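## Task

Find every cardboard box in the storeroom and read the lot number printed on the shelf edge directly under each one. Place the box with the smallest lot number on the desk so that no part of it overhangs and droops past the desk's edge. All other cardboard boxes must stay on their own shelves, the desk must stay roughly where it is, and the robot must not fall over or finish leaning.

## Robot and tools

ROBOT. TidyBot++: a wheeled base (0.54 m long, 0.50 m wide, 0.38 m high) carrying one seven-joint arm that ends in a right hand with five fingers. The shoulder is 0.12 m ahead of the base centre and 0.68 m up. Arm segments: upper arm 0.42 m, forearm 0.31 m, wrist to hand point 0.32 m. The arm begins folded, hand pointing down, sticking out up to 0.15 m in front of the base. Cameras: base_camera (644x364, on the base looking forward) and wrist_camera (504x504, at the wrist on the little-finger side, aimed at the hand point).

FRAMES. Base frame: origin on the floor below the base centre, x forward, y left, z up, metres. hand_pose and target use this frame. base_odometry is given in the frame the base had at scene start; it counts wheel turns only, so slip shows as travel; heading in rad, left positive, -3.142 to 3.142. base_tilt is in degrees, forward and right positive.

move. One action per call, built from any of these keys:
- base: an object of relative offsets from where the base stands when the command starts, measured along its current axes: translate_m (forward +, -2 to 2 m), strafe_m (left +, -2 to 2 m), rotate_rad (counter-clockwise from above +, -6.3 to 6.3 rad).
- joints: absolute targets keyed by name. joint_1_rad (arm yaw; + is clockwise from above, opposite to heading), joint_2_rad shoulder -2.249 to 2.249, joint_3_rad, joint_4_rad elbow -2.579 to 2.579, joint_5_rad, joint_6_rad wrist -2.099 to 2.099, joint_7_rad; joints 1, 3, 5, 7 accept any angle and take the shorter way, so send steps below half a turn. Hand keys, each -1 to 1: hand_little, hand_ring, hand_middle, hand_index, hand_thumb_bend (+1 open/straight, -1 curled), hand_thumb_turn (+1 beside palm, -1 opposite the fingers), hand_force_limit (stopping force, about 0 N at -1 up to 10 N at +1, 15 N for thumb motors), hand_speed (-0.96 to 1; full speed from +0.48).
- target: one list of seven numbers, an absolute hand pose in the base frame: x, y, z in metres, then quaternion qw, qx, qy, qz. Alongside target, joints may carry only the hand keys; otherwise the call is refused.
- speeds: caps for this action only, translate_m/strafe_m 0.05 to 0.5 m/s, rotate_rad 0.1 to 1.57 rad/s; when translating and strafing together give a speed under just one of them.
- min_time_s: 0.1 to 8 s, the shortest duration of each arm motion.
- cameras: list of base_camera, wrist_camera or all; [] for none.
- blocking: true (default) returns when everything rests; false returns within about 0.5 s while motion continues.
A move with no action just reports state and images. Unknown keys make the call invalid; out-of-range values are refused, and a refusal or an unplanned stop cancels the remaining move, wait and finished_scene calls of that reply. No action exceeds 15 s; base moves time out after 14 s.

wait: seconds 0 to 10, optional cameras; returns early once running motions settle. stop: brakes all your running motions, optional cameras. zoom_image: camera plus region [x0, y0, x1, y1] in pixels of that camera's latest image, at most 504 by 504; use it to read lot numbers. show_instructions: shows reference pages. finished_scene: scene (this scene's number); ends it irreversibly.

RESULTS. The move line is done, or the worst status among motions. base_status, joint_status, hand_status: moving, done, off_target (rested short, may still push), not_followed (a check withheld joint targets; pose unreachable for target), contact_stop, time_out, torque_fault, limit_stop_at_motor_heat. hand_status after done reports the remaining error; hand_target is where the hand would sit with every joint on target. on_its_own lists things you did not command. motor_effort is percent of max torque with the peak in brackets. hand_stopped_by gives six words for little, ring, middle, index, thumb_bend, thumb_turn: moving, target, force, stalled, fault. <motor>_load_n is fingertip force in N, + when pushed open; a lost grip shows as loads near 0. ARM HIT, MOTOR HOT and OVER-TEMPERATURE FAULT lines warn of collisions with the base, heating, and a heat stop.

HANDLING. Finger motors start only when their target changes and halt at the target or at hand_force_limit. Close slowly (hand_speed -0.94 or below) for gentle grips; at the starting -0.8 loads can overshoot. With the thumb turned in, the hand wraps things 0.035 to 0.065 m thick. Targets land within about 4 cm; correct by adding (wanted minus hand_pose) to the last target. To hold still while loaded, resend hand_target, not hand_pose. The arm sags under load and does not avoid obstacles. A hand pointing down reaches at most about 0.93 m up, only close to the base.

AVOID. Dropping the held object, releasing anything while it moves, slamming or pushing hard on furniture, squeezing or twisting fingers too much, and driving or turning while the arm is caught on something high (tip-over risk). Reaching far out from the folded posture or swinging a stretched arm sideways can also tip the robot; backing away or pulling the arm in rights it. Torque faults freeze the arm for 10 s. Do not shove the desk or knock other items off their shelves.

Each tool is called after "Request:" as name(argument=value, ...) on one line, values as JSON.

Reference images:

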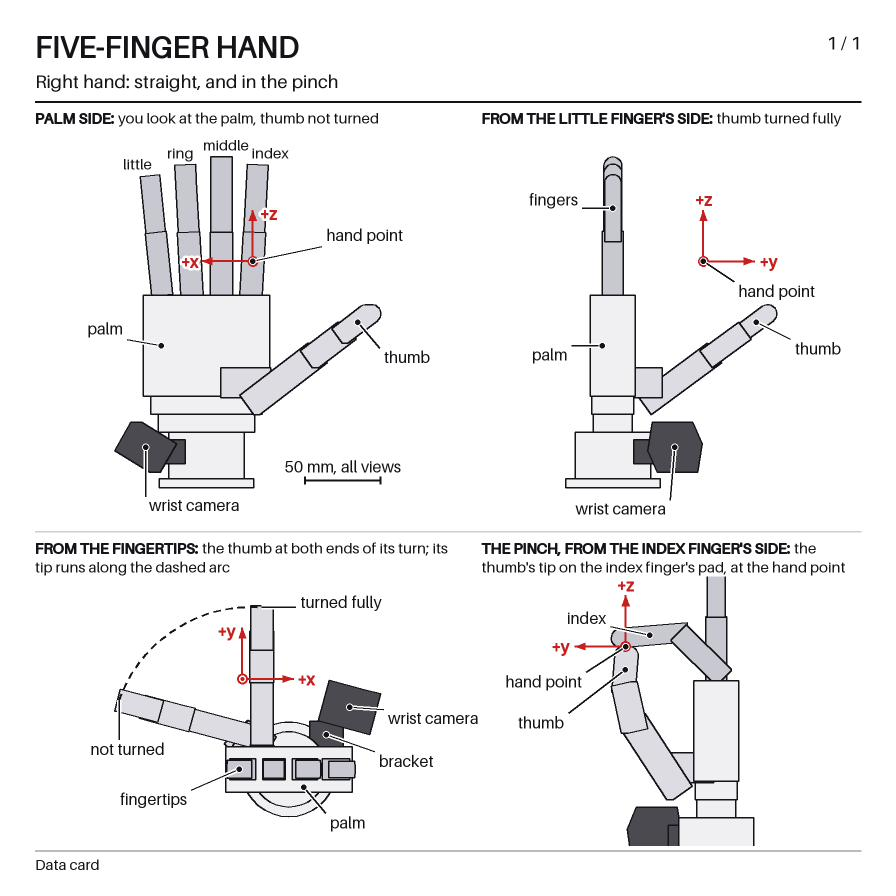

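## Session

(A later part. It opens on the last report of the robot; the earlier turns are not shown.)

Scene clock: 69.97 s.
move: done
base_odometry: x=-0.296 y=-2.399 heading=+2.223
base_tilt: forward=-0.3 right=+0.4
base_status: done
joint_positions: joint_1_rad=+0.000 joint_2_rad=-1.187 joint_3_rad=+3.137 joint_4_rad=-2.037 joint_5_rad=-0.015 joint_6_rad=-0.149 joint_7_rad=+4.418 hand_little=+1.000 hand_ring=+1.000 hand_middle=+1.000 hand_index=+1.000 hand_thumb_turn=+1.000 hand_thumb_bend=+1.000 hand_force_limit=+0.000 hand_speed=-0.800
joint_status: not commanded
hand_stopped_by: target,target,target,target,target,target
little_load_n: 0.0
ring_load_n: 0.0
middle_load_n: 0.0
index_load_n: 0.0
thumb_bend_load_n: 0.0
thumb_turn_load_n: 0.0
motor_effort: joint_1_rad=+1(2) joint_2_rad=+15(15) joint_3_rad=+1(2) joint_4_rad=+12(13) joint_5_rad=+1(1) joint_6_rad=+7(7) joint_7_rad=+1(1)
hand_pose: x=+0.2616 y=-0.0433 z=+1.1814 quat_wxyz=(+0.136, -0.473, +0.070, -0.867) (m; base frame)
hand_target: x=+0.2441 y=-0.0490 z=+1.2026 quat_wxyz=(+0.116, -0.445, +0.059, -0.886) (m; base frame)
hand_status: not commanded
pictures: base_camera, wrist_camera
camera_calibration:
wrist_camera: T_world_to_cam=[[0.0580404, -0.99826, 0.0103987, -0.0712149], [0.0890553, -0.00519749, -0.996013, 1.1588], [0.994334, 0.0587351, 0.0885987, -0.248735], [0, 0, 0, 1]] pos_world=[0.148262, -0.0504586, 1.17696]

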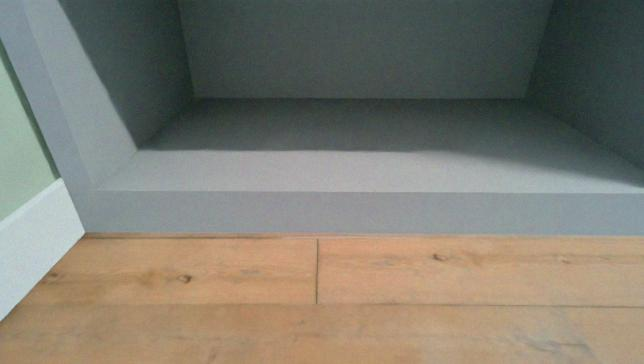

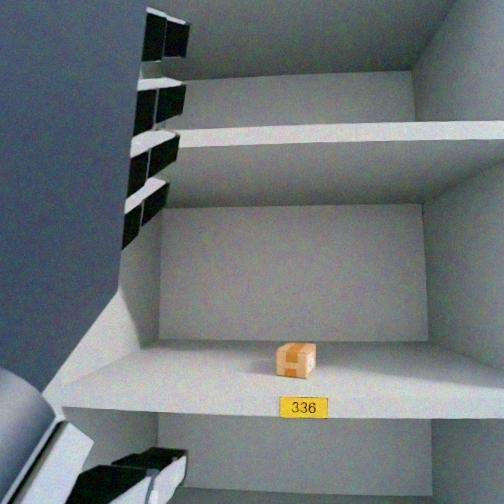

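Request:
move(joints={"joint_1_rad": 0, "joint_2_rad": -0.37, "joint_3_rad": 3.142, "joint_4_rad": -2.53, "joint_5_rad": 0, "joint_6_rad": -0.6, "joint_7_rad": -1.57, "hand_speed": 0.3, "hand_thumb_turn": -1})

Request:
move(joints={"joint_1_rad": 0, "joint_2_rad": 0.42, "joint_3_rad": 3.142, "joint_4_rad": -2.53, "joint_5_rad": 0, "joint_6_rad": 1.15, "joint_7_rad": -1.57}, min_time_s=2.5, cameras=["all"])

Scene clock: 73.10 s.
move: done
base_odometry: x=-0.296 y=-2.399 heading=+2.223
base_tilt: forward=-0.3 right=+0.4
base_status: not commanded
joint_positions: joint_1_rad=+0.000 joint_2_rad=-0.390 joint_3_rad=+3.137 joint_4_rad=-2.510 joint_5_rad=-0.015 joint_6_rad=-0.541 joint_7_rad=+4.679 hand_little=+1.000 hand_ring=+1.000 hand_middle=+1.000 hand_index=+1.000 hand_thumb_turn=-1.000 hand_thumb_bend=+1.000 hand_force_limit=+0.000 hand_speed=+0.300
joint_status: all done
hand_stopped_by: target,target,target,target,target,target
little_load_n: -0.5
ring_load_n: 0.0
middle_load_n: 0.0
index_load_n: 0.0
thumb_bend_load_n: 0.0
thumb_turn_load_n: 0.0
motor_effort: joint_1_rad=+0(1) joint_2_rad=-1(17) joint_3_rad=+0(2) joint_4_rad=+12(18) joint_5_rad=+0(1) joint_6_rad=+4(8) joint_7_rad=+0(2)
hand_pose: x=+0.3466 y=-0.0539 z=+0.6053 quat_wxyz=(+0.009, -0.971, +0.019, -0.238) (m; base frame)
hand_target: x=+0.3196 y=-0.0589 z=+0.5890 quat_wxyz=(+0.000, -0.982, +0.000, -0.190) (m; base frame)
hand_status: not commanded
pictures: none

Scene clock: 76.30 s.
move: done
base_odometry: x=-0.296 y=-2.399 heading=+2.223
base_tilt: forward=-0.3 right=+0.5
base_status: not commanded
joint_positions: joint_1_rad=+0.000 joint_2_rad=+0.395 joint_3_rad=+3.137 joint_4_rad=-2.513 joint_5_rad=-0.015 joint_6_rad=+1.090 joint_7_rad=+4.679 hand_little=+1.000 hand_ring=+1.000 hand_middle=+1.000 hand_index=+1.000 hand_thumb_turn=-1.000 hand_thumb_bend=+1.000 hand_force_limit=+0.000 hand_speed=+0.300
joint_status: all done
hand_stopped_by: target,target,target,target,target,target
little_load_n: 0.0
ring_load_n: 0.0
middle_load_n: 0.0
index_load_n: 0.0
thumb_bend_load_n: 0.0
thumb_turn_load_n: 0.5
motor_effort: joint_1_rad=+1(2) joint_2_rad=-17(18) joint_3_rad=+0(1) joint_4_rad=+7(13) joint_5_rad=+1(2) joint_6_rad=+8(8) joint_7_rad=+1(2)
hand_pose: x=+0.6573 y=-0.0594 z=+0.6535 quat_wxyz=(+0.009, -0.789, +0.019, -0.615) (m; base frame)
hand_target: x=+0.6571 y=-0.0591 z=+0.6543 quat_wxyz=(+0.000, -0.783, +0.000, -0.622) (m; base frame)
hand_status: not commanded
pictures: base_camera, wrist_camera
camera_calibration:
wrist_camera: T_world_to_cam=[[0.0973499, -0.969716, 0.223994, -0.268468], [-0.66131, -0.23122, -0.713587, 0.892987], [0.743769, -0.0786621, -0.663793, 0.0536866], [0, 0, 0, 1]] pos_world=[0.576747, -0.0496381, 0.732996]

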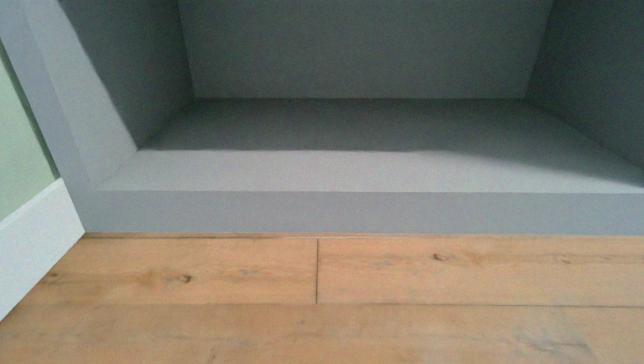

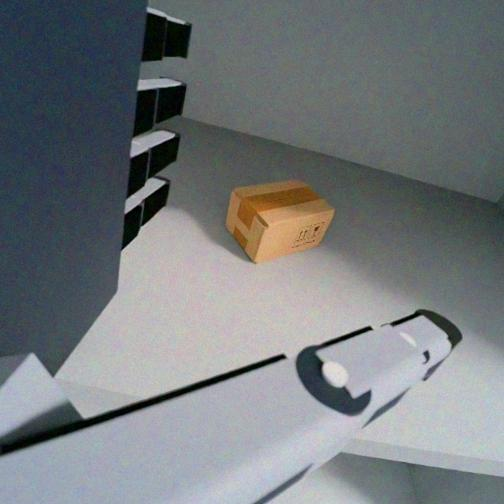

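Request:
zoom_image(camera="wrist_camera", region=[210, 160, 350, 280])

Scaled by 3.600.

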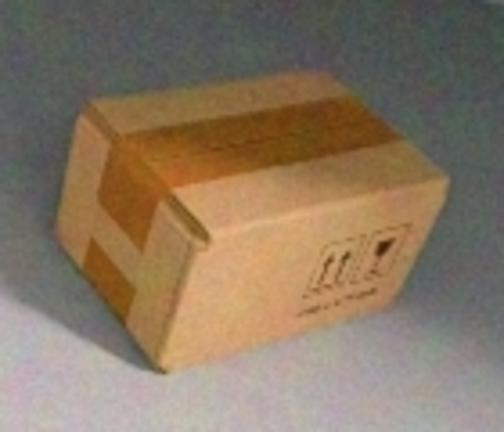

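Request:
move(joints={"joint_1_rad": -0.327, "joint_2_rad": 0.80, "joint_3_rad": 3.142, "joint_4_rad": -2.10, "joint_5_rad": -0.87, "joint_6_rad": 1.22, "joint_7_rad": -1.38}, base={"strafe_m": 0.05}, min_time_s=2.5, cameras=["all"])

Scene clock: 91.03 s.
move: done
base_odometry: x=-0.336 y=-2.429 heading=+2.223
base_tilt: forward=-0.3 right=+0.5
base_status: done
joint_positions: joint_1_rad=-0.316 joint_2_rad=+0.772 joint_3_rad=+3.137 joint_4_rad=-2.118 joint_5_rad=-0.830 joint_6_rad=+1.162 joint_7_rad=+4.869 hand_little=+1.000 hand_ring=+1.000 hand_middle=+1.000 hand_index=+1.000 hand_thumb_turn=-1.000 hand_thumb_bend=+1.000 hand_force_limit=+0.000 hand_speed=+0.300
joint_status: all done
hand_stopped_by: target,target,target,target,target,target
little_load_n: 0.0
ring_load_n: 0.0
middle_load_n: 0.0
index_load_n: 0.0
thumb_bend_load_n: 0.0
thumb_turn_load_n: 0.0
motor_effort: joint_1_rad=+1(3) joint_2_rad=-26(27) joint_3_rad=+1(2) joint_4_rad=+5(7) joint_5_rad=+2(3) joint_6_rad=+8(9) joint_7_rad=+1(2)
hand_pose: x=+0.7215 y=-0.0677 z=+0.5721 quat_wxyz=(-0.127, -0.762, +0.188, -0.606) (m; base frame)
hand_target: x=+0.7210 y=-0.0778 z=+0.5790 quat_wxyz=(-0.157, -0.748, +0.187, -0.617) (m; base frame)
hand_status: not commanded
pictures: base_camera, wrist_camera
camera_calibration:
wrist_camera: T_world_to_cam=[[-0.326387, -0.917292, 0.22814, 0.04237], [-0.689699, 0.0660671, -0.721076, 0.920324], [0.646364, -0.392697, -0.654219, -0.00512795], [0, 0, 0, 1]] pos_world=[0.65189, -0.0239512, 0.650602]

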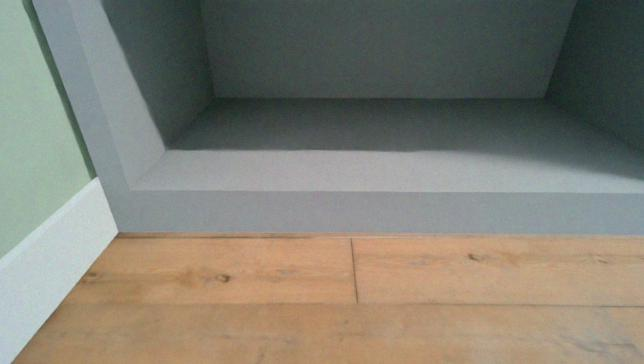

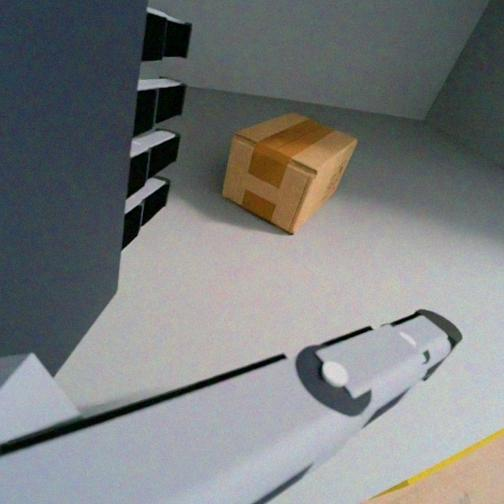

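Request:
zoom_image(camera="wrist_camera", region=[210, 100, 370, 240])

Scaled by 3.150.

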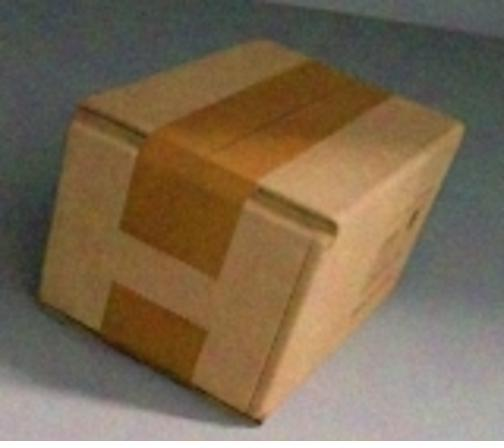

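Request:
move(joints={"joint_1_rad": -0.327, "joint_2_rad": 0.863, "joint_3_rad": 3.142, "joint_4_rad": -2.10, "joint_5_rad": -0.87, "joint_6_rad": 1.25, "joint_7_rad": -1.38}, min_time_s=1)

Request:
move(base={"translate_m": 0.075, "strafe_m": -0.055}, speeds={"translate_m": 0.15}, cameras=["wrist_camera"])

Scene clock: 96.30 s.
move: done
base_odometry: x=-0.336 y=-2.429 heading=+2.223
base_tilt: forward=-0.3 right=+0.5
base_status: not commanded
joint_positions: joint_1_rad=-0.317 joint_2_rad=+0.825 joint_3_rad=+3.137 joint_4_rad=-2.116 joint_5_rad=-0.830 joint_6_rad=+1.198 joint_7_rad=+4.869 hand_little=+1.000 hand_ring=+1.000 hand_middle=+1.000 hand_index=+1.000 hand_thumb_turn=-1.000 hand_thumb_bend=+1.000 hand_force_limit=+0.000 hand_speed=+0.300
joint_status: all done
hand_stopped_by: target,target,target,target,target,target
little_load_n: 0.0
ring_load_n: 0.0
middle_load_n: 0.0
index_load_n: 0.0
thumb_bend_load_n: 0.0
thumb_turn_load_n: 0.0
motor_effort: joint_1_rad=+1(2) joint_2_rad=-26(27) joint_3_rad=+1(2) joint_4_rad=+4(6) joint_5_rad=+1(3) joint_6_rad=+7(8) joint_7_rad=+1(2)
hand_pose: x=+0.7181 y=-0.0724 z=+0.5539 quat_wxyz=(-0.143, -0.765, +0.179, -0.602) (m; base frame)
hand_target: x=+0.7155 y=-0.0827 z=+0.5541 quat_wxyz=(-0.174, -0.755, +0.175, -0.607) (m; base frame)
hand_status: not commanded
pictures: none

Scene clock: 97.57 s.
move: done
base_odometry: x=-0.338 y=-2.336 heading=+2.223
base_tilt: forward=-0.3 right=+0.5
base_status: done
joint_positions: joint_1_rad=-0.322 joint_2_rad=+0.827 joint_3_rad=+3.137 joint_4_rad=-2.114 joint_5_rad=-0.832 joint_6_rad=+1.201 joint_7_rad=+4.870 hand_little=+1.000 hand_ring=+1.000 hand_middle=+1.000 hand_index=+1.000 hand_thumb_turn=-1.000 hand_thumb_bend=+1.000 hand_force_limit=+0.000 hand_speed=+0.300
joint_status: not commanded
hand_stopped_by: target,target,target,target,target,target
little_load_n: 0.0
ring_load_n: 0.0
middle_load_n: 0.0
index_load_n: 0.0
thumb_bend_load_n: 0.0
thumb_turn_load_n: 0.0
motor_effort: joint_1_rad=+1(2) joint_2_rad=-26(26) joint_3_rad=+1(2) joint_4_rad=+4(5) joint_5_rad=+1(2) joint_6_rad=+7(8) joint_7_rad=+1(1)
hand_pose: x=+0.7188 y=-0.0701 z=+0.5540 quat_wxyz=(-0.143, -0.764, +0.178, -0.603) (m; base frame)
hand_target: x=+0.7155 y=-0.0827 z=+0.5541 quat_wxyz=(-0.174, -0.755, +0.175, -0.607) (m; base frame)
hand_status: not commanded
pictures: wrist_camera
camera_calibration:
wrist_camera: T_world_to_cam=[[-0.325371, -0.90784, 0.264501, 0.0231933], [-0.701351, 0.0440823, -0.711452, 0.907076], [0.634224, -0.416994, -0.651057, -0.0109252], [0, 0, 0, 1]] pos_world=[0.650654, -0.0234859, 0.632093]

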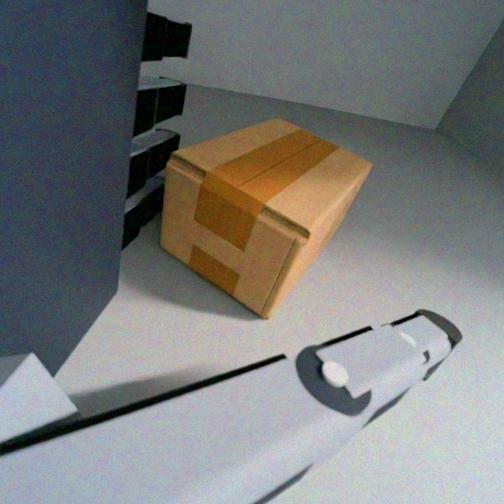

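Request:
zoom_image(camera="wrist_camera", region=[140, 100, 390, 330])

Scaled by 2.016.

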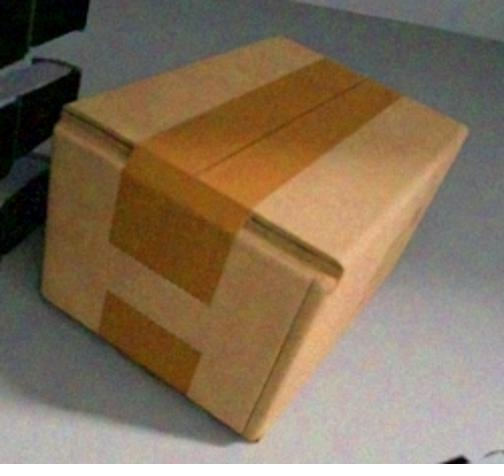

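Request:
move(base={"translate_m": 0.047, "strafe_m": -0.0245}, speeds={"translate_m": 0.1}, cameras=["wrist_camera"])

Scene clock: 100.37 s.
move: done
base_odometry: x=-0.347 y=-2.284 heading=+2.223
base_tilt: forward=-0.3 right=+0.5
base_status: done
joint_positions: joint_1_rad=-0.325 joint_2_rad=+0.829 joint_3_rad=+3.137 joint_4_rad=-2.113 joint_5_rad=-0.832 joint_6_rad=+1.203 joint_7_rad=+4.870 hand_little=+1.000 hand_ring=+1.000 hand_middle=+1.000 hand_index=+1.000 hand_thumb_turn=-1.000 hand_thumb_bend=+1.000 hand_force_limit=+0.000 hand_speed=+0.300
joint_status: not commanded
hand_stopped_by: target,target,target,target,target,target
little_load_n: 0.0
ring_load_n: 0.0
middle_load_n: 0.0
index_load_n: -0.5
thumb_bend_load_n: 0.0
thumb_turn_load_n: 0.0
motor_effort: joint_1_rad=+0(3) joint_2_rad=-25(27) joint_3_rad=+1(2) joint_4_rad=+4(5) joint_5_rad=+1(2) joint_6_rad=+7(8) joint_7_rad=+1(1)
hand_pose: x=+0.7194 y=-0.0685 z=+0.5539 quat_wxyz=(-0.142, -0.764, +0.177, -0.604) (m; base frame)
hand_target: x=+0.7155 y=-0.0827 z=+0.5541 quat_wxyz=(-0.174, -0.755, +0.175, -0.607) (m; base frame)
hand_status: not commanded
pictures: wrist_camera
camera_calibration:
wrist_camera: T_world_to_cam=[[-0.323719, -0.908261, 0.26508, 0.0233691], [-0.700535, 0.041767, -0.712395, 0.907026], [0.635969, -0.416313, -0.64979, -0.0125747], [0, 0, 0, 1]] pos_world=[0.650965, -0.0218935, 0.631795]

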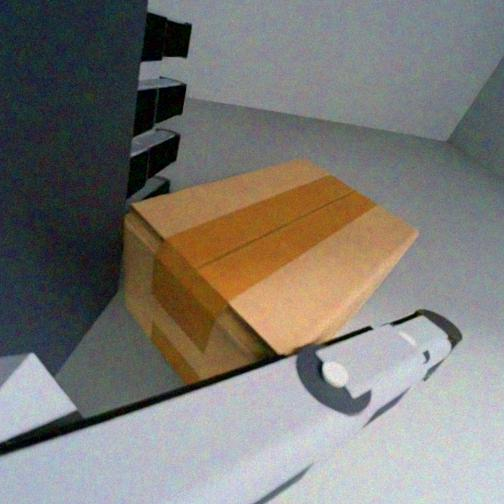

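Request:
move(joints={"hand_speed": -0.93, "hand_force_limit": -0.4, "hand_index": -0.5, "hand_middle": -0.5, "hand_thumb_bend": -0.3}, cameras=["wrist_camera"])

Scene clock: 110.03 s.
move: off_target
base_odometry: x=-0.347 y=-2.284 heading=+2.223
base_tilt: forward=-0.3 right=+0.5
base_status: not commanded
joint_positions: joint_1_rad=-0.325 joint_2_rad=+0.830 joint_3_rad=+3.137 joint_4_rad=-2.113 joint_5_rad=-0.833 joint_6_rad=+1.203 joint_7_rad=+4.870 hand_little=+1.000 hand_ring=+1.000 hand_middle=+0.319 hand_index=+0.352 hand_thumb_turn=-1.000 hand_thumb_bend=+0.668 hand_force_limit=-0.400 hand_speed=-0.930
joint_status: hand_middle off_target (ended at +0.319, target -0.500); hand_index off_target (ended at +0.352, target -0.500); hand_thumb_bend off_target (ended at +0.668, target -0.300); the others done
hand_stopped_by: target,target,force,force,force,target
little_load_n: 0.0
ring_load_n: 0.0
middle_load_n: 3.5
index_load_n: 2.5
thumb_bend_load_n: 6.0
thumb_turn_load_n: 0.0
motor_effort: joint_1_rad=+1(2) joint_2_rad=-26(27) joint_3_rad=+1(2) joint_4_rad=+4(5) joint_5_rad=+2(2) joint_6_rad=+7(8) joint_7_rad=+1(1)
hand_pose: x=+0.7193 y=-0.0686 z=+0.5537 quat_wxyz=(-0.142, -0.764, +0.177, -0.604) (m; base frame)
hand_target: x=+0.7155 y=-0.0827 z=+0.5541 quat_wxyz=(-0.174, -0.755, +0.175, -0.607) (m; base frame)
hand_status: not commanded
pictures: wrist_camera
camera_calibration:
wrist_camera: T_world_to_cam=[[-0.323864, -0.908179, 0.265184, 0.0233351], [-0.700699, 0.0419091, -0.712225, 0.906961], [0.635714, -0.416478, -0.649934, -0.0124265], [0, 0, 0, 1]] pos_world=[0.650964, -0.0219929, 0.631695]

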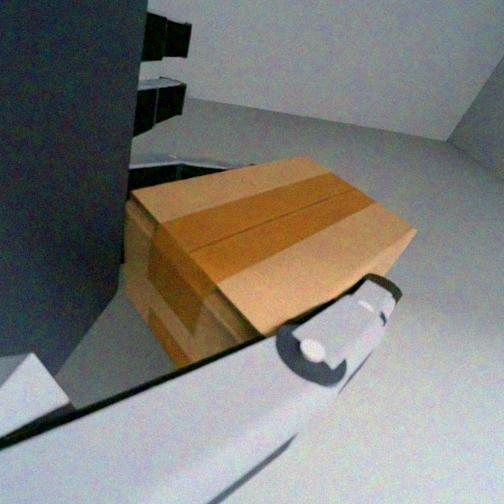

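Request:
move(joints={"hand_force_limit": 0.1, "hand_index": -0.6, "hand_middle": -0.6, "hand_thumb_bend": -0.4})

Scene clock: 110.87 s.
move: off_target
base_odometry: x=-0.347 y=-2.284 heading=+2.223
base_tilt: forward=-0.3 right=+0.5
base_status: not commanded
joint_positions: joint_1_rad=-0.325 joint_2_rad=+0.830 joint_3_rad=+3.137 joint_4_rad=-2.113 joint_5_rad=-0.833 joint_6_rad=+1.203 joint_7_rad=+4.870 hand_little=+1.000 hand_ring=+1.000 hand_middle=+0.314 hand_index=+0.340 hand_thumb_turn=-1.000 hand_thumb_bend=+0.665 hand_force_limit=+0.100 hand_speed=-0.930
joint_status: hand_middle off_target (ended at +0.314, target -0.600); hand_index off_target (ended at +0.340, target -0.600); hand_thumb_bend off_target (ended at +0.665, target -0.400); the others done
hand_stopped_by: target,target,force,force,force,target
little_load_n: 0.0
ring_load_n: 0.0
middle_load_n: 4.5
index_load_n: 7.0
thumb_bend_load_n: 9.0
thumb_turn_load_n: -0.5
motor_effort: joint_1_rad=+1(1) joint_2_rad=-26(26) joint_3_rad=+1(2) joint_4_rad=+5(5) joint_5_rad=+2(2) joint_6_rad=+8(8) joint_7_rad=+1(1)
hand_pose: x=+0.7193 y=-0.0686 z=+0.5537 quat_wxyz=(-0.142, -0.764, +0.177, -0.604) (m; base frame)
hand_target: x=+0.7155 y=-0.0827 z=+0.5541 quat_wxyz=(-0.174, -0.755, +0.175, -0.607) (m; base frame)
hand_status: not commanded
pictures: none

Request:
move(joints={"joint_1_rad": -0.327, "joint_2_rad": 0.73, "joint_3_rad": 3.142, "joint_4_rad": -2.10, "joint_5_rad": -0.87, "joint_6_rad": 1.18, "joint_7_rad": -1.38}, min_time_s=1.5, cameras=["wrist_camera"])

Scene clock: 113.03 s.
move: done
base_odometry: x=-0.347 y=-2.284 heading=+2.223
base_tilt: forward=-0.3 right=+0.4
base_status: not commanded
joint_positions: joint_1_rad=-0.325 joint_2_rad=+0.788 joint_3_rad=+3.137 joint_4_rad=-2.113 joint_5_rad=-0.833 joint_6_rad=+1.203 joint_7_rad=+4.870 hand_little=+1.000 hand_ring=+1.000 hand_middle=+0.314 hand_index=+0.340 hand_thumb_turn=-1.000 hand_thumb_bend=+0.665 hand_force_limit=+0.100 hand_speed=-0.930
joint_status: all done
hand_stopped_by: target,target,force,force,force,target
little_load_n: 0.0
ring_load_n: 0.0
middle_load_n: 5.0
index_load_n: 7.0
thumb_bend_load_n: 9.0
thumb_turn_load_n: -1.0
motor_effort: joint_1_rad=+1(2) joint_2_rad=-27(28) joint_3_rad=+2(3) joint_4_rad=+6(6) joint_5_rad=+2(3) joint_6_rad=+8(10) joint_7_rad=+1(2)
hand_pose: x=+0.7238 y=-0.0671 z=+0.5767 quat_wxyz=(-0.134, -0.753, +0.184, -0.617) (m; base frame)
hand_target: x=+0.7255 y=-0.0720 z=+0.6052 quat_wxyz=(-0.135, -0.742, +0.199, -0.626) (m; base frame)
hand_status: not commanded
pictures: wrist_camera
camera_calibration:
wrist_camera: T_world_to_cam=[[-0.334372, -0.911389, 0.239929, 0.0419259], [-0.671969, 0.0520526, -0.738748, 0.921577], [0.660798, -0.408242, -0.62983, -0.0289395], [0, 0, 0, 1]] pos_world=[0.652413, -0.0215739, 0.652527]

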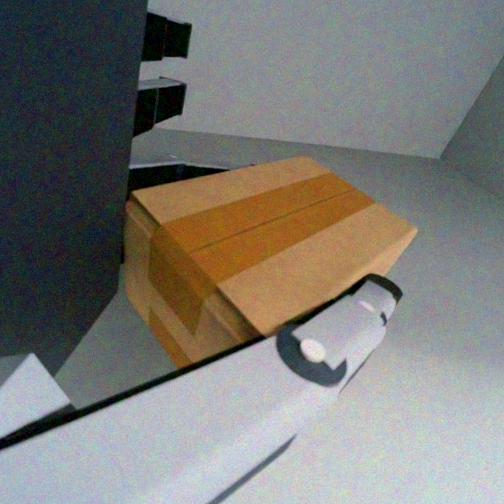

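Request:
move(joints={"joint_1_rad": -0.327, "joint_2_rad": 0.44, "joint_3_rad": 3.142, "joint_4_rad": -2.04, "joint_5_rad": -1.06, "joint_6_rad": 0.88, "joint_7_rad": -0.98}, base={"translate_m": -0.15, "strafe_m": 0.06}, speeds={"translate_m": 0.1}, min_time_s=1.8, cameras=["wrist_camera"])

Scene clock: 119.57 s.
move: done
base_odometry: x=-0.303 y=-2.440 heading=+2.223
base_tilt: forward=-0.3 right=+0.4
base_status: done
joint_positions: joint_1_rad=-0.325 joint_2_rad=+0.488 joint_3_rad=+3.137 joint_4_rad=-2.066 joint_5_rad=-1.023 joint_6_rad=+0.939 joint_7_rad=+5.268 hand_little=+1.000 hand_ring=+1.000 hand_middle=+0.314 hand_index=+0.340 hand_thumb_turn=-1.000 hand_thumb_bend=+0.665 hand_force_limit=+0.100 hand_speed=-0.930
joint_status: all done
hand_stopped_by: target,target,force,force,force,target
little_load_n: 0.0
ring_load_n: -0.5
middle_load_n: 5.0
index_load_n: 6.5
thumb_bend_load_n: 9.0
thumb_turn_load_n: -1.0
motor_effort: joint_1_rad=+1(2) joint_2_rad=-23(28) joint_3_rad=+1(2) joint_4_rad=+10(11) joint_5_rad=+4(4) joint_6_rad=+8(10) joint_7_rad=+1(3)
hand_pose: x=+0.7145 y=-0.0699 z=+0.6810 quat_wxyz=(-0.152, -0.776, +0.166, -0.589) (m; base frame)
hand_target: x=+0.7176 y=-0.0640 z=+0.6977 quat_wxyz=(-0.134, -0.777, +0.176, -0.589) (m; base frame)
hand_status: not commanded
pictures: wrist_camera
camera_calibration:
wrist_camera: T_world_to_cam=[[-0.307719, -0.904045, 0.296668, -0.0458958], [-0.731144, 0.0251435, -0.68176, 0.99414], [0.608882, -0.426698, -0.668724, 0.103964], [0, 0, 0, 1]] pos_world=[0.649435, -0.0221268, 0.760904]

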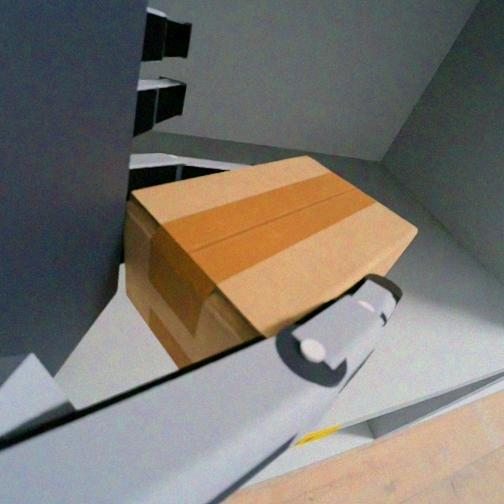

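Request:
move(joints={"joint_1_rad": 0, "joint_2_rad": -0.47, "joint_3_rad": 3.142, "joint_4_rad": -2.28, "joint_5_rad": 0, "joint_6_rad": -0.6, "joint_7_rad": -1.57}, min_time_s=3.0, cameras=["all"])

Scene clock: 123.43 s.
move: done
base_odometry: x=-0.303 y=-2.440 heading=+2.223
base_tilt: forward=-0.3 right=+0.5
base_status: not commanded
joint_positions: joint_1_rad=-0.014 joint_2_rad=-0.447 joint_3_rad=+3.137 joint_4_rad=-2.264 joint_5_rad=-0.044 joint_6_rad=-0.541 joint_7_rad=+4.747 hand_little=+1.000 hand_ring=+1.000 hand_middle=+0.314 hand_index=+0.340 hand_thumb_turn=-1.000 hand_thumb_bend=+0.665 hand_force_limit=+0.100 hand_speed=-0.930
joint_status: all done
hand_stopped_by: target,target,force,force,force,target
little_load_n: 0.0
ring_load_n: 0.0
middle_load_n: 5.0
index_load_n: 7.0
thumb_bend_load_n: 9.0
thumb_turn_load_n: -1.0
motor_effort: joint_1_rad=+1(2) joint_2_rad=-2(25) joint_3_rad=+0(1) joint_4_rad=+16(17) joint_5_rad=+0(5) joint_6_rad=+6(9) joint_7_rad=+1(2)
hand_pose: x=+0.4492 y=-0.0453 z=+0.7337 quat_wxyz=(+0.014, -0.924, -0.011, -0.382) (m; base frame)
hand_target: x=+0.4261 y=-0.0590 z=+0.7223 quat_wxyz=(+0.000, -0.934, +0.000, -0.358) (m; base frame)
hand_status: not commanded
pictures: base_camera, wrist_camera
camera_calibration:
wrist_camera: T_world_to_cam=[[0.262602, -0.953525, 0.147747, -0.270057], [-0.91651, -0.294374, -0.270838, 0.602716], [0.301743, -0.0642892, -0.951219, 0.672899], [0, 0, 0, 1]] pos_world=[0.42027, -0.0368226, 0.843212]

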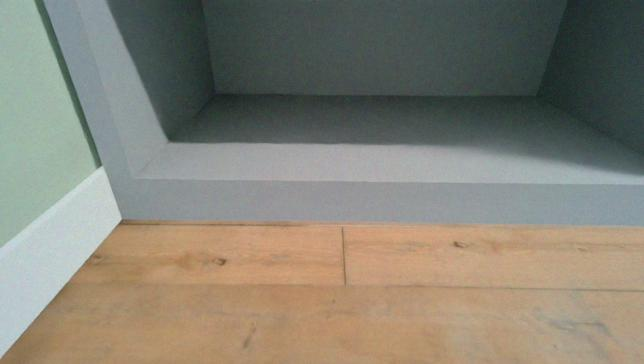

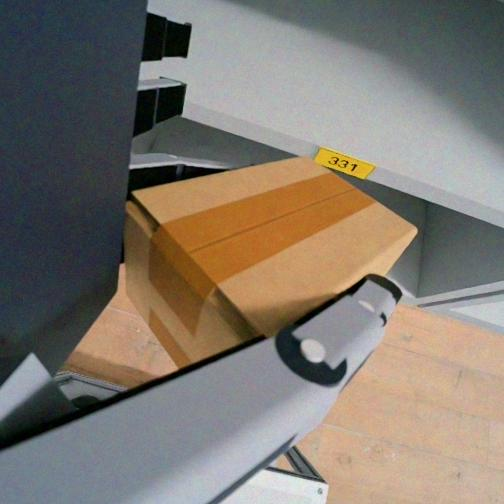

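Request:
move(base={"translate_m": 0.08, "strafe_m": -1.9, "rotate_rad": -0.02}, cameras=["base_camera"])

Scene clock: 128.13 s.
move: done
base_odometry: x=+1.158 y=-1.222 heading=+2.203
base_tilt: forward=-0.3 right=+0.5
base_status: done
joint_positions: joint_1_rad=-0.012 joint_2_rad=-0.447 joint_3_rad=+3.137 joint_4_rad=-2.264 joint_5_rad=-0.039 joint_6_rad=-0.543 joint_7_rad=+4.746 hand_little=+1.000 hand_ring=+1.000 hand_middle=+0.314 hand_index=+0.340 hand_thumb_turn=-1.000 hand_thumb_bend=+0.665 hand_force_limit=+0.100 hand_speed=-0.930
joint_status: not commanded
hand_stopped_by: target,target,force,force,force,target
little_load_n: 0.0
ring_load_n: 0.0
middle_load_n: 5.0
index_load_n: 7.0
thumb_bend_load_n: 9.0
thumb_turn_load_n: -1.0
motor_effort: joint_1_rad=+1(2) joint_2_rad=-2(3) joint_3_rad=+0(2) joint_4_rad=+16(16) joint_5_rad=+1(2) joint_6_rad=+7(7) joint_7_rad=+1(1)
hand_pose: x=+0.4485 y=-0.0468 z=+0.7336 quat_wxyz=(+0.012, -0.924, -0.012, -0.381) (m; base frame)
hand_target: x=+0.4261 y=-0.0590 z=+0.7223 quat_wxyz=(+0.000, -0.934, +0.000, -0.358) (m; base frame)
hand_status: not commanded
pictures: base_camera

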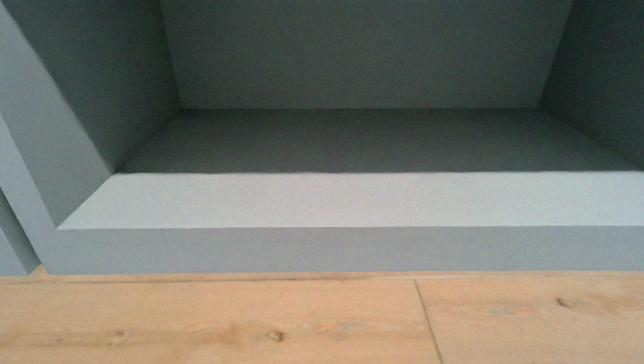

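Request:
move(base={"strafe_m": -1.95, "rotate_rad": 0.005}, cameras=["base_camera"])

Scene clock: 133.07 s.
move: done
base_odometry: x=+2.732 y=-0.071 heading=+2.208
base_tilt: forward=-0.3 right=+0.5
base_status: done
joint_positions: joint_1_rad=-0.012 joint_2_rad=-0.448 joint_3_rad=+3.137 joint_4_rad=-2.264 joint_5_rad=-0.038 joint_6_rad=-0.543 joint_7_rad=+4.746 hand_little=+1.000 hand_ring=+1.000 hand_middle=+0.314 hand_index=+0.340 hand_thumb_turn=-1.000 hand_thumb_bend=+0.665 hand_force_limit=+0.100 hand_speed=-0.930
joint_status: not commanded
hand_stopped_by: target,target,force,force,force,target
little_load_n: 0.0
ring_load_n: 0.0
middle_load_n: 5.0
index_load_n: 7.0
thumb_bend_load_n: 9.0
thumb_turn_load_n: -1.5
motor_effort: joint_1_rad=+1(2) joint_2_rad=-2(3) joint_3_rad=+0(2) joint_4_rad=+16(16) joint_5_rad=+1(2) joint_6_rad=+6(7) joint_7_rad=+1(1)
hand_pose: x=+0.4485 y=-0.0470 z=+0.7337 quat_wxyz=(+0.011, -0.924, -0.012, -0.381) (m; base frame)
hand_target: x=+0.4261 y=-0.0590 z=+0.7223 quat_wxyz=(+0.000, -0.934, +0.000, -0.358) (m; base frame)
hand_status: not commanded
pictures: base_camera

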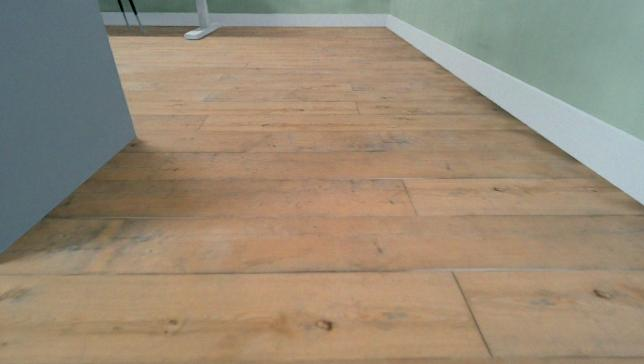

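Request:
move(base={"translate_m": 1.72}, cameras=["base_camera"])

Request:
move(base={"strafe_m": 1.36}, joints={"joint_1_rad": 0.01, "joint_2_rad": -0.66, "joint_3_rad": 3.142, "joint_4_rad": -1.64, "joint_5_rad": 0.02, "joint_6_rad": -0.92, "joint_7_rad": -1.57}, min_time_s=2.5, cameras=["all"])

Scene clock: 138.23 s.
move: done
base_odometry: x=+1.709 y=+1.312 heading=+2.208
base_tilt: forward=-0.3 right=+0.4
base_status: done
joint_positions: joint_1_rad=-0.012 joint_2_rad=-0.455 joint_3_rad=+3.137 joint_4_rad=-2.265 joint_5_rad=-0.038 joint_6_rad=-0.546 joint_7_rad=+4.746 hand_little=+1.000 hand_ring=+1.000 hand_middle=+0.314 hand_index=+0.340 hand_thumb_turn=-1.000 hand_thumb_bend=+0.665 hand_force_limit=+0.100 hand_speed=-0.930
joint_status: not commanded
hand_stopped_by: target,target,force,force,force,target
little_load_n: 0.0
ring_load_n: 0.0
middle_load_n: 5.5
index_load_n: 7.0
thumb_bend_load_n: 9.0
thumb_turn_load_n: -1.0
motor_effort: joint_1_rad=+1(1) joint_2_rad=-2(4) joint_3_rad=+0(1) joint_4_rad=+16(17) joint_5_rad=+1(1) joint_6_rad=+6(7) joint_7_rad=+1(1)
hand_pose: x=+0.4470 y=-0.0470 z=+0.7350 quat_wxyz=(+0.011, -0.924, -0.012, -0.383) (m; base frame)
hand_target: x=+0.4261 y=-0.0590 z=+0.7223 quat_wxyz=(+0.000, -0.934, +0.000, -0.358) (m; base frame)
hand_status: not commanded
pictures: base_camera

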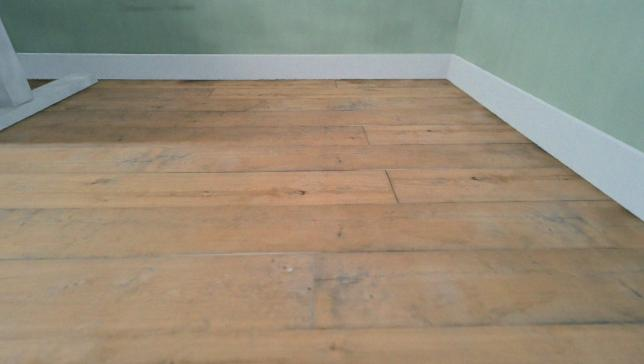

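Scene clock: 141.80 s.
move: done
base_odometry: x=+0.616 y=+0.503 heading=+2.207
base_tilt: forward=-0.3 right=+0.5
base_status: done
joint_positions: joint_1_rad=-0.003 joint_2_rad=-0.639 joint_3_rad=+3.137 joint_4_rad=-1.666 joint_5_rad=-0.021 joint_6_rad=-0.860 joint_7_rad=+4.746 hand_little=+1.000 hand_ring=+1.000 hand_middle=+0.314 hand_index=+0.340 hand_thumb_turn=-1.000 hand_thumb_bend=+0.665 hand_force_limit=+0.100 hand_speed=-0.930
joint_status: all done
hand_stopped_by: target,target,force,force,force,target
little_load_n: 0.0
ring_load_n: 0.0
middle_load_n: 5.0
index_load_n: 7.0
thumb_bend_load_n: 9.0
thumb_turn_load_n: -1.0
motor_effort: joint_1_rad=+1(2) joint_2_rad=+3(5) joint_3_rad=+0(2) joint_4_rad=+15(17) joint_5_rad=+1(2) joint_6_rad=+9(9) joint_7_rad=+1(2)
hand_pose: x=+0.4350 y=-0.0511 z=+1.0539 quat_wxyz=(+0.002, -0.809, -0.016, -0.587) (m; base frame)
hand_target: x=+0.4156 y=-0.0675 z=+1.0571 quat_wxyz=(-0.013, -0.813, +0.004, -0.582) (m; base frame)
hand_status: not commanded
pictures: base_camera, wrist_camera
camera_calibration:
wrist_camera: T_world_to_cam=[[0.159369, -0.950351, 0.267273, -0.400127], [-0.695503, -0.300221, -0.652796, 0.980858], [0.700626, -0.0818539, -0.708818, 0.551588], [0, 0, 0, 1]] pos_world=[0.359501, -0.0406374, 1.13822]

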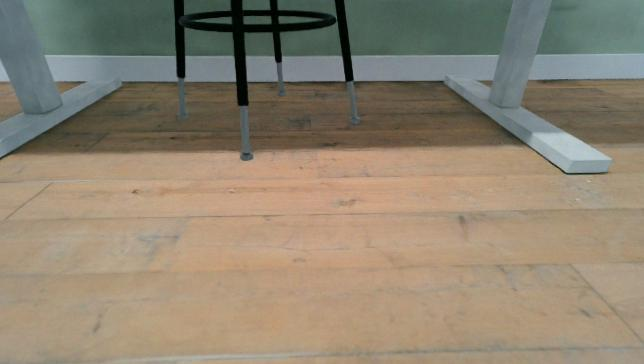

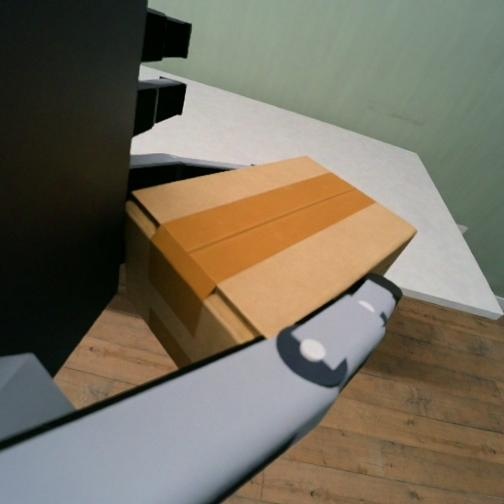

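Request:
move(base={"translate_m": 0.4}, speeds={"translate_m": 0.3}, cameras=["base_camera"])

Request:
move(joints={"joint_1_rad": 0, "joint_2_rad": -0.21, "joint_3_rad": 3.142, "joint_4_rad": -2.207, "joint_5_rad": 0, "joint_6_rad": 0.215, "joint_7_rad": -1.57}, min_time_s=2.5, cameras=["all"])

Scene clock: 145.97 s.
move: done
base_odometry: x=+0.378 y=+0.825 heading=+2.207
base_tilt: forward=-0.3 right=+0.5
base_status: done
joint_positions: joint_1_rad=-0.003 joint_2_rad=-0.649 joint_3_rad=+3.137 joint_4_rad=-1.665 joint_5_rad=-0.020 joint_6_rad=-0.862 joint_7_rad=+4.746 hand_little=+1.000 hand_ring=+1.000 hand_middle=+0.314 hand_index=+0.340 hand_thumb_turn=-1.000 hand_thumb_bend=+0.665 hand_force_limit=+0.100 hand_speed=-0.930
joint_status: not commanded
hand_stopped_by: target,target,force,force,force,target
little_load_n: 0.0
ring_load_n: 0.0
middle_load_n: 5.0
index_load_n: 7.0
thumb_bend_load_n: 9.0
thumb_turn_load_n: -1.0
motor_effort: joint_1_rad=+1(1) joint_2_rad=+4(6) joint_3_rad=+1(1) joint_4_rad=+15(16) joint_5_rad=+1(1) joint_6_rad=+8(9) joint_7_rad=+1(1)
hand_pose: x=+0.4312 y=-0.0513 z=+1.0568 quat_wxyz=(+0.001, -0.807, -0.016, -0.591) (m; base frame)
hand_target: x=+0.4156 y=-0.0675 z=+1.0571 quat_wxyz=(-0.013, -0.813, +0.004, -0.582) (m; base frame)
hand_status: not commanded
pictures: base_camera

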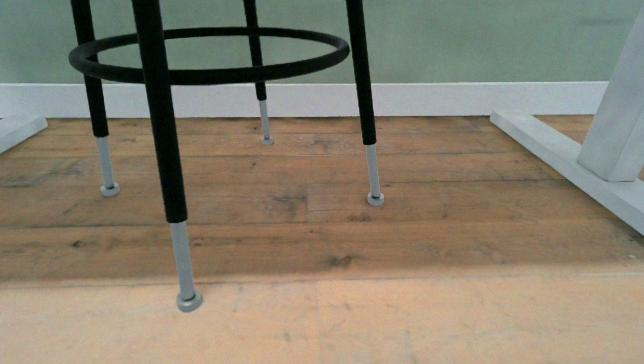

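Scene clock: 149.13 s.
move: done
base_odometry: x=+0.378 y=+0.825 heading=+2.207
base_tilt: forward=-0.3 right=+0.4
base_status: not commanded
joint_positions: joint_1_rad=-0.003 joint_2_rad=-0.224 joint_3_rad=+3.137 joint_4_rad=-2.193 joint_5_rad=-0.020 joint_6_rad=+0.150 joint_7_rad=+4.746 hand_little=+1.000 hand_ring=+1.000 hand_middle=+0.314 hand_index=+0.340 hand_thumb_turn=-1.000 hand_thumb_bend=+0.665 hand_force_limit=+0.100 hand_speed=-0.930
joint_status: all done
hand_stopped_by: target,target,force,force,force,target
little_load_n: 0.0
ring_load_n: 0.0
middle_load_n: 5.0
index_load_n: 7.0
thumb_bend_load_n: 9.0
thumb_turn_load_n: -0.5
motor_effort: joint_1_rad=+1(2) joint_2_rad=-9(10) joint_3_rad=+0(1) joint_4_rad=+17(18) joint_5_rad=+1(2) joint_6_rad=+8(9) joint_7_rad=+1(2)
hand_pose: x=+0.6201 y=-0.0564 z=+0.8618 quat_wxyz=(-0.003, -0.789, -0.007, -0.614) (m; base frame)
hand_target: x=+0.6260 y=-0.0591 z=+0.8658 quat_wxyz=(+0.000, -0.778, +0.000, -0.629) (m; base frame)
hand_status: not commanded
pictures: base_camera, wrist_camera
camera_calibration:
wrist_camera: T_world_to_cam=[[0.12281, -0.953916, 0.273793, -0.366435], [-0.655822, -0.285067, -0.699024, 0.998769], [0.744859, -0.0937128, -0.660608, 0.215666], [0, 0, 0, 1]] pos_world=[0.539377, -0.0446221, 0.940961]

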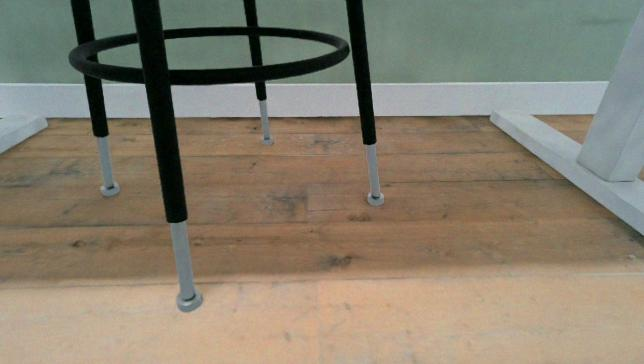

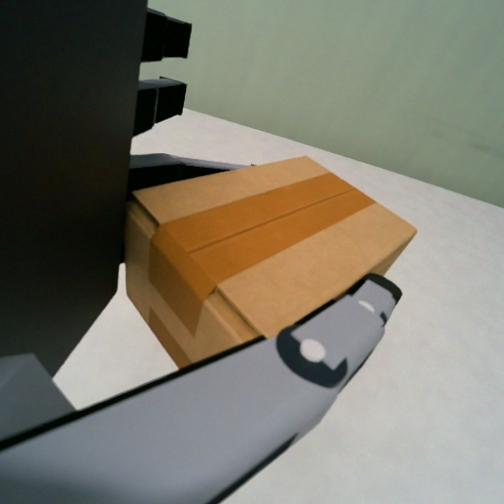

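Request:
move(joints={"joint_1_rad": 0, "joint_2_rad": -0.055, "joint_3_rad": 3.142, "joint_4_rad": -2.4235, "joint_5_rad": 0, "joint_6_rad": 0.58, "joint_7_rad": -1.57}, min_time_s=2)

Request:
move(joints={"joint_1_rad": 0, "joint_2_rad": -0.025, "joint_3_rad": 3.142, "joint_4_rad": -2.455, "joint_5_rad": 0, "joint_6_rad": 0.643, "joint_7_rad": -1.57}, min_time_s=1.2, cameras=["wrist_camera"])

Scene clock: 152.20 s.
move: done
base_odometry: x=+0.378 y=+0.825 heading=+2.207
base_tilt: forward=-0.3 right=+0.5
base_status: not commanded
joint_positions: joint_1_rad=-0.003 joint_2_rad=-0.075 joint_3_rad=+3.137 joint_4_rad=-2.409 joint_5_rad=-0.020 joint_6_rad=+0.516 joint_7_rad=+4.746 hand_little=+1.000 hand_ring=+1.000 hand_middle=+0.314 hand_index=+0.340 hand_thumb_turn=-1.000 hand_thumb_bend=+0.665 hand_force_limit=+0.100 hand_speed=-0.930
joint_status: all done
hand_stopped_by: target,target,force,force,force,target
little_load_n: 0.0
ring_load_n: 0.0
middle_load_n: 5.0
index_load_n: 7.0
thumb_bend_load_n: 9.0
thumb_turn_load_n: -1.0
motor_effort: joint_1_rad=+1(2) joint_2_rad=-11(12) joint_3_rad=+0(1) joint_4_rad=+14(17) joint_5_rad=+1(2) joint_6_rad=+9(10) joint_7_rad=+1(2)
hand_pose: x=+0.6194 y=-0.0588 z=+0.7767 quat_wxyz=(-0.007, -0.789, -0.006, -0.615) (m; base frame)
hand_target: x=+0.6232 y=-0.0591 z=+0.7773 quat_wxyz=(+0.000, -0.780, +0.000, -0.626) (m; base frame)
hand_status: not commanded
pictures: none

Scene clock: 153.70 s.
move: done
base_odometry: x=+0.378 y=+0.825 heading=+2.207
base_tilt: forward=-0.3 right=+0.5
base_status: not commanded
joint_positions: joint_1_rad=-0.003 joint_2_rad=-0.048 joint_3_rad=+3.137 joint_4_rad=-2.438 joint_5_rad=-0.020 joint_6_rad=+0.578 joint_7_rad=+4.746 hand_little=+1.000 hand_ring=+1.000 hand_middle=+0.314 hand_index=+0.340 hand_thumb_turn=-1.000 hand_thumb_bend=+0.665 hand_force_limit=+0.100 hand_speed=-0.930
joint_status: all done
hand_stopped_by: target,target,force,force,force,target
little_load_n: 0.0
ring_load_n: 0.0
middle_load_n: 5.0
index_load_n: 7.0
thumb_bend_load_n: 9.0
thumb_turn_load_n: -0.5
motor_effort: joint_1_rad=+1(1) joint_2_rad=-11(12) joint_3_rad=+0(1) joint_4_rad=+13(15) joint_5_rad=+1(2) joint_6_rad=+9(10) joint_7_rad=+1(3)
hand_pose: x=+0.6187 y=-0.0592 z=+0.7664 quat_wxyz=(-0.007, -0.787, -0.006, -0.617) (m; base frame)
hand_target: x=+0.6217 y=-0.0591 z=+0.7652 quat_wxyz=(+0.000, -0.779, +0.000, -0.627) (m; base frame)
hand_status: not commanded
pictures: wrist_camera
camera_calibration:
wrist_camera: T_world_to_cam=[[0.114228, -0.953613, 0.278522, -0.341084], [-0.652935, -0.283365, -0.70241, 0.931252], [0.748751, -0.101622, -0.655015, 0.14619], [0, 0, 0, 1]] pos_world=[0.537549, -0.0465223, 0.844878]

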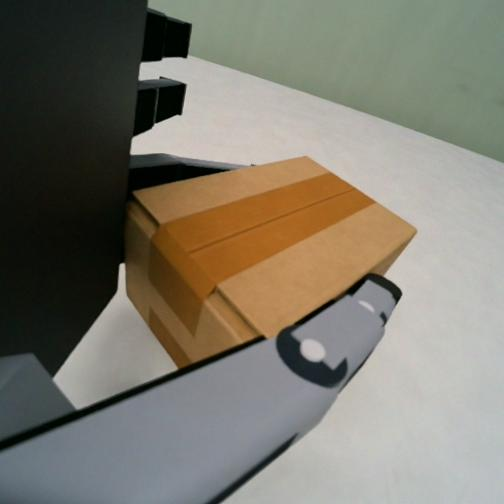

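Request:
move(joints={"joint_1_rad": 0, "joint_2_rad": -0.010, "joint_3_rad": 3.142, "joint_4_rad": -2.470, "joint_5_rad": 0, "joint_6_rad": 0.674, "joint_7_rad": -1.57}, min_time_s=0.8)

Request:
move(joints={"joint_1_rad": 0, "joint_2_rad": 0.003, "joint_3_rad": 3.142, "joint_4_rad": -2.483, "joint_5_rad": 0, "joint_6_rad": 0.700, "joint_7_rad": -1.57}, min_time_s=0.8, cameras=["wrist_camera"])

Scene clock: 155.30 s.
move: done
base_odometry: x=+0.378 y=+0.825 heading=+2.207
base_tilt: forward=-0.3 right=+0.4
base_status: not commanded
joint_positions: joint_1_rad=-0.003 joint_2_rad=-0.033 joint_3_rad=+3.137 joint_4_rad=-2.453 joint_5_rad=-0.020 joint_6_rad=+0.609 joint_7_rad=+4.746 hand_little=+1.000 hand_ring=+1.000 hand_middle=+0.314 hand_index=+0.340 hand_thumb_turn=-1.000 hand_thumb_bend=+0.665 hand_force_limit=+0.100 hand_speed=-0.930
joint_status: all done
hand_stopped_by: target,target,force,force,force,target
little_load_n: 0.0
ring_load_n: 0.0
middle_load_n: 5.0
index_load_n: 7.0
thumb_bend_load_n: 9.0
thumb_turn_load_n: -1.0
motor_effort: joint_1_rad=+1(2) joint_2_rad=-11(12) joint_3_rad=+0(1) joint_4_rad=+13(14) joint_5_rad=+1(2) joint_6_rad=+9(9) joint_7_rad=+1(2)
hand_pose: x=+0.6181 y=-0.0594 z=+0.7607 quat_wxyz=(-0.008, -0.787, -0.006, -0.617) (m; base frame)
hand_target: x=+0.6209 y=-0.0591 z=+0.7596 quat_wxyz=(+0.000, -0.779, +0.000, -0.627) (m; base frame)
hand_status: not commanded
pictures: none

Scene clock: 156.40 s.
move: done
base_odometry: x=+0.378 y=+0.825 heading=+2.207
base_tilt: forward=-0.3 right=+0.4
base_status: not commanded
joint_positions: joint_1_rad=-0.003 joint_2_rad=-0.020 joint_3_rad=+3.137 joint_4_rad=-2.466 joint_5_rad=-0.020 joint_6_rad=+0.635 joint_7_rad=+4.746 hand_little=+1.000 hand_ring=+1.000 hand_middle=+0.314 hand_index=+0.340 hand_thumb_turn=-1.000 hand_thumb_bend=+0.665 hand_force_limit=+0.100 hand_speed=-0.930
joint_status: all done
hand_stopped_by: target,target,force,force,force,target
little_load_n: 0.0
ring_load_n: 0.0
middle_load_n: 5.0
index_load_n: 7.0
thumb_bend_load_n: 9.0
thumb_turn_load_n: -1.0
motor_effort: joint_1_rad=+1(2) joint_2_rad=-11(12) joint_3_rad=+0(1) joint_4_rad=+13(14) joint_5_rad=+1(2) joint_6_rad=+9(9) joint_7_rad=+1(1)
hand_pose: x=+0.6173 y=-0.0596 z=+0.7557 quat_wxyz=(-0.008, -0.787, -0.006, -0.617) (m; base frame)
hand_target: x=+0.6200 y=-0.0591 z=+0.7546 quat_wxyz=(+0.000, -0.779, +0.000, -0.627) (m; base frame)
hand_status: not commanded
pictures: wrist_camera
camera_calibration:
wrist_camera: T_world_to_cam=[[0.113056, -0.953486, 0.279432, -0.338317], [-0.652107, -0.283394, -0.703167, 0.922788], [0.749649, -0.102722, -0.653815, 0.138678], [0, 0, 0, 1]] pos_world=[0.536046, -0.0468227, 0.834081]

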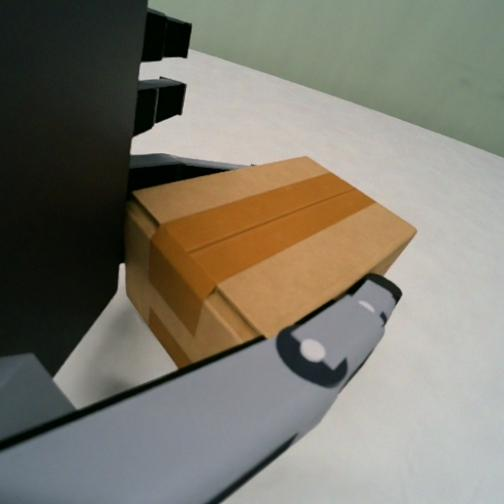

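Request:
move(joints={"joint_1_rad": 0, "joint_2_rad": 0.015, "joint_3_rad": 3.142, "joint_4_rad": -2.495, "joint_5_rad": 0, "joint_6_rad": 0.724, "joint_7_rad": -1.57}, min_time_s=0.8)

Request:
move(joints={"joint_1_rad": 0, "joint_2_rad": 0.027, "joint_3_rad": 3.142, "joint_4_rad": -2.507, "joint_5_rad": 0, "joint_6_rad": 0.748, "joint_7_rad": -1.57}, min_time_s=0.8, cameras=["wrist_camera"])

Scene clock: 158.07 s.
move: done
base_odometry: x=+0.378 y=+0.825 heading=+2.207
base_tilt: forward=-0.3 right=+0.5
base_status: not commanded
joint_positions: joint_1_rad=-0.003 joint_2_rad=-0.008 joint_3_rad=+3.137 joint_4_rad=-2.478 joint_5_rad=-0.020 joint_6_rad=+0.659 joint_7_rad=+4.746 hand_little=+1.000 hand_ring=+1.000 hand_middle=+0.314 hand_index=+0.340 hand_thumb_turn=-1.000 hand_thumb_bend=+0.665 hand_force_limit=+0.100 hand_speed=-0.930
joint_status: all done
hand_stopped_by: target,target,force,force,force,target
little_load_n: 0.0
ring_load_n: 0.0
middle_load_n: 5.0
index_load_n: 7.0
thumb_bend_load_n: 9.0
thumb_turn_load_n: -1.0
motor_effort: joint_1_rad=+1(1) joint_2_rad=-12(12) joint_3_rad=+0(1) joint_4_rad=+12(13) joint_5_rad=+1(2) joint_6_rad=+9(9) joint_7_rad=+1(2)
hand_pose: x=+0.6165 y=-0.0597 z=+0.7511 quat_wxyz=(-0.008, -0.787, -0.006, -0.617) (m; base frame)
hand_target: x=+0.6190 y=-0.0591 z=+0.7500 quat_wxyz=(+0.000, -0.779, +0.000, -0.627) (m; base frame)
hand_status: not commanded
pictures: none

Scene clock: 159.17 s.
move: done
base_odometry: x=+0.378 y=+0.825 heading=+2.207
base_tilt: forward=-0.3 right=+0.5
base_status: not commanded
joint_positions: joint_1_rad=-0.003 joint_2_rad=+0.004 joint_3_rad=+3.137 joint_4_rad=-2.490 joint_5_rad=-0.020 joint_6_rad=+0.683 joint_7_rad=+4.746 hand_little=+1.000 hand_ring=+1.000 hand_middle=+0.314 hand_index=+0.340 hand_thumb_turn=-1.000 hand_thumb_bend=+0.665 hand_force_limit=+0.100 hand_speed=-0.930
joint_status: all done
hand_stopped_by: target,target,force,force,force,target
little_load_n: 0.0
ring_load_n: 0.0
middle_load_n: 5.0
index_load_n: 7.0
thumb_bend_load_n: 9.0
thumb_turn_load_n: -1.0
motor_effort: joint_1_rad=+1(2) joint_2_rad=-12(12) joint_3_rad=+0(1) joint_4_rad=+12(13) joint_5_rad=+1(2) joint_6_rad=+9(10) joint_7_rad=+1(2)
hand_pose: x=+0.6156 y=-0.0599 z=+0.7465 quat_wxyz=(-0.008, -0.787, -0.006, -0.617) (m; base frame)
hand_target: x=+0.6179 y=-0.0591 z=+0.7455 quat_wxyz=(+0.000, -0.779, +0.000, -0.627) (m; base frame)
hand_status: not commanded
pictures: wrist_camera
camera_calibration:
wrist_camera: T_world_to_cam=[[0.112476, -0.953399, 0.279963, -0.33583], [-0.652222, -0.283396, -0.703059, 0.914991], [0.749637, -0.103521, -0.653703, 0.133808], [0, 0, 0, 1]] pos_world=[0.534243, -0.0470229, 0.824783]

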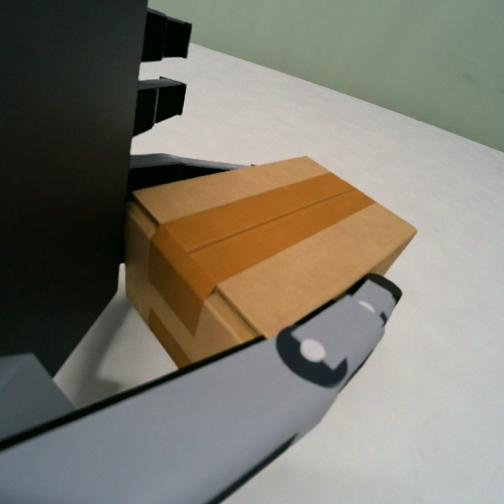

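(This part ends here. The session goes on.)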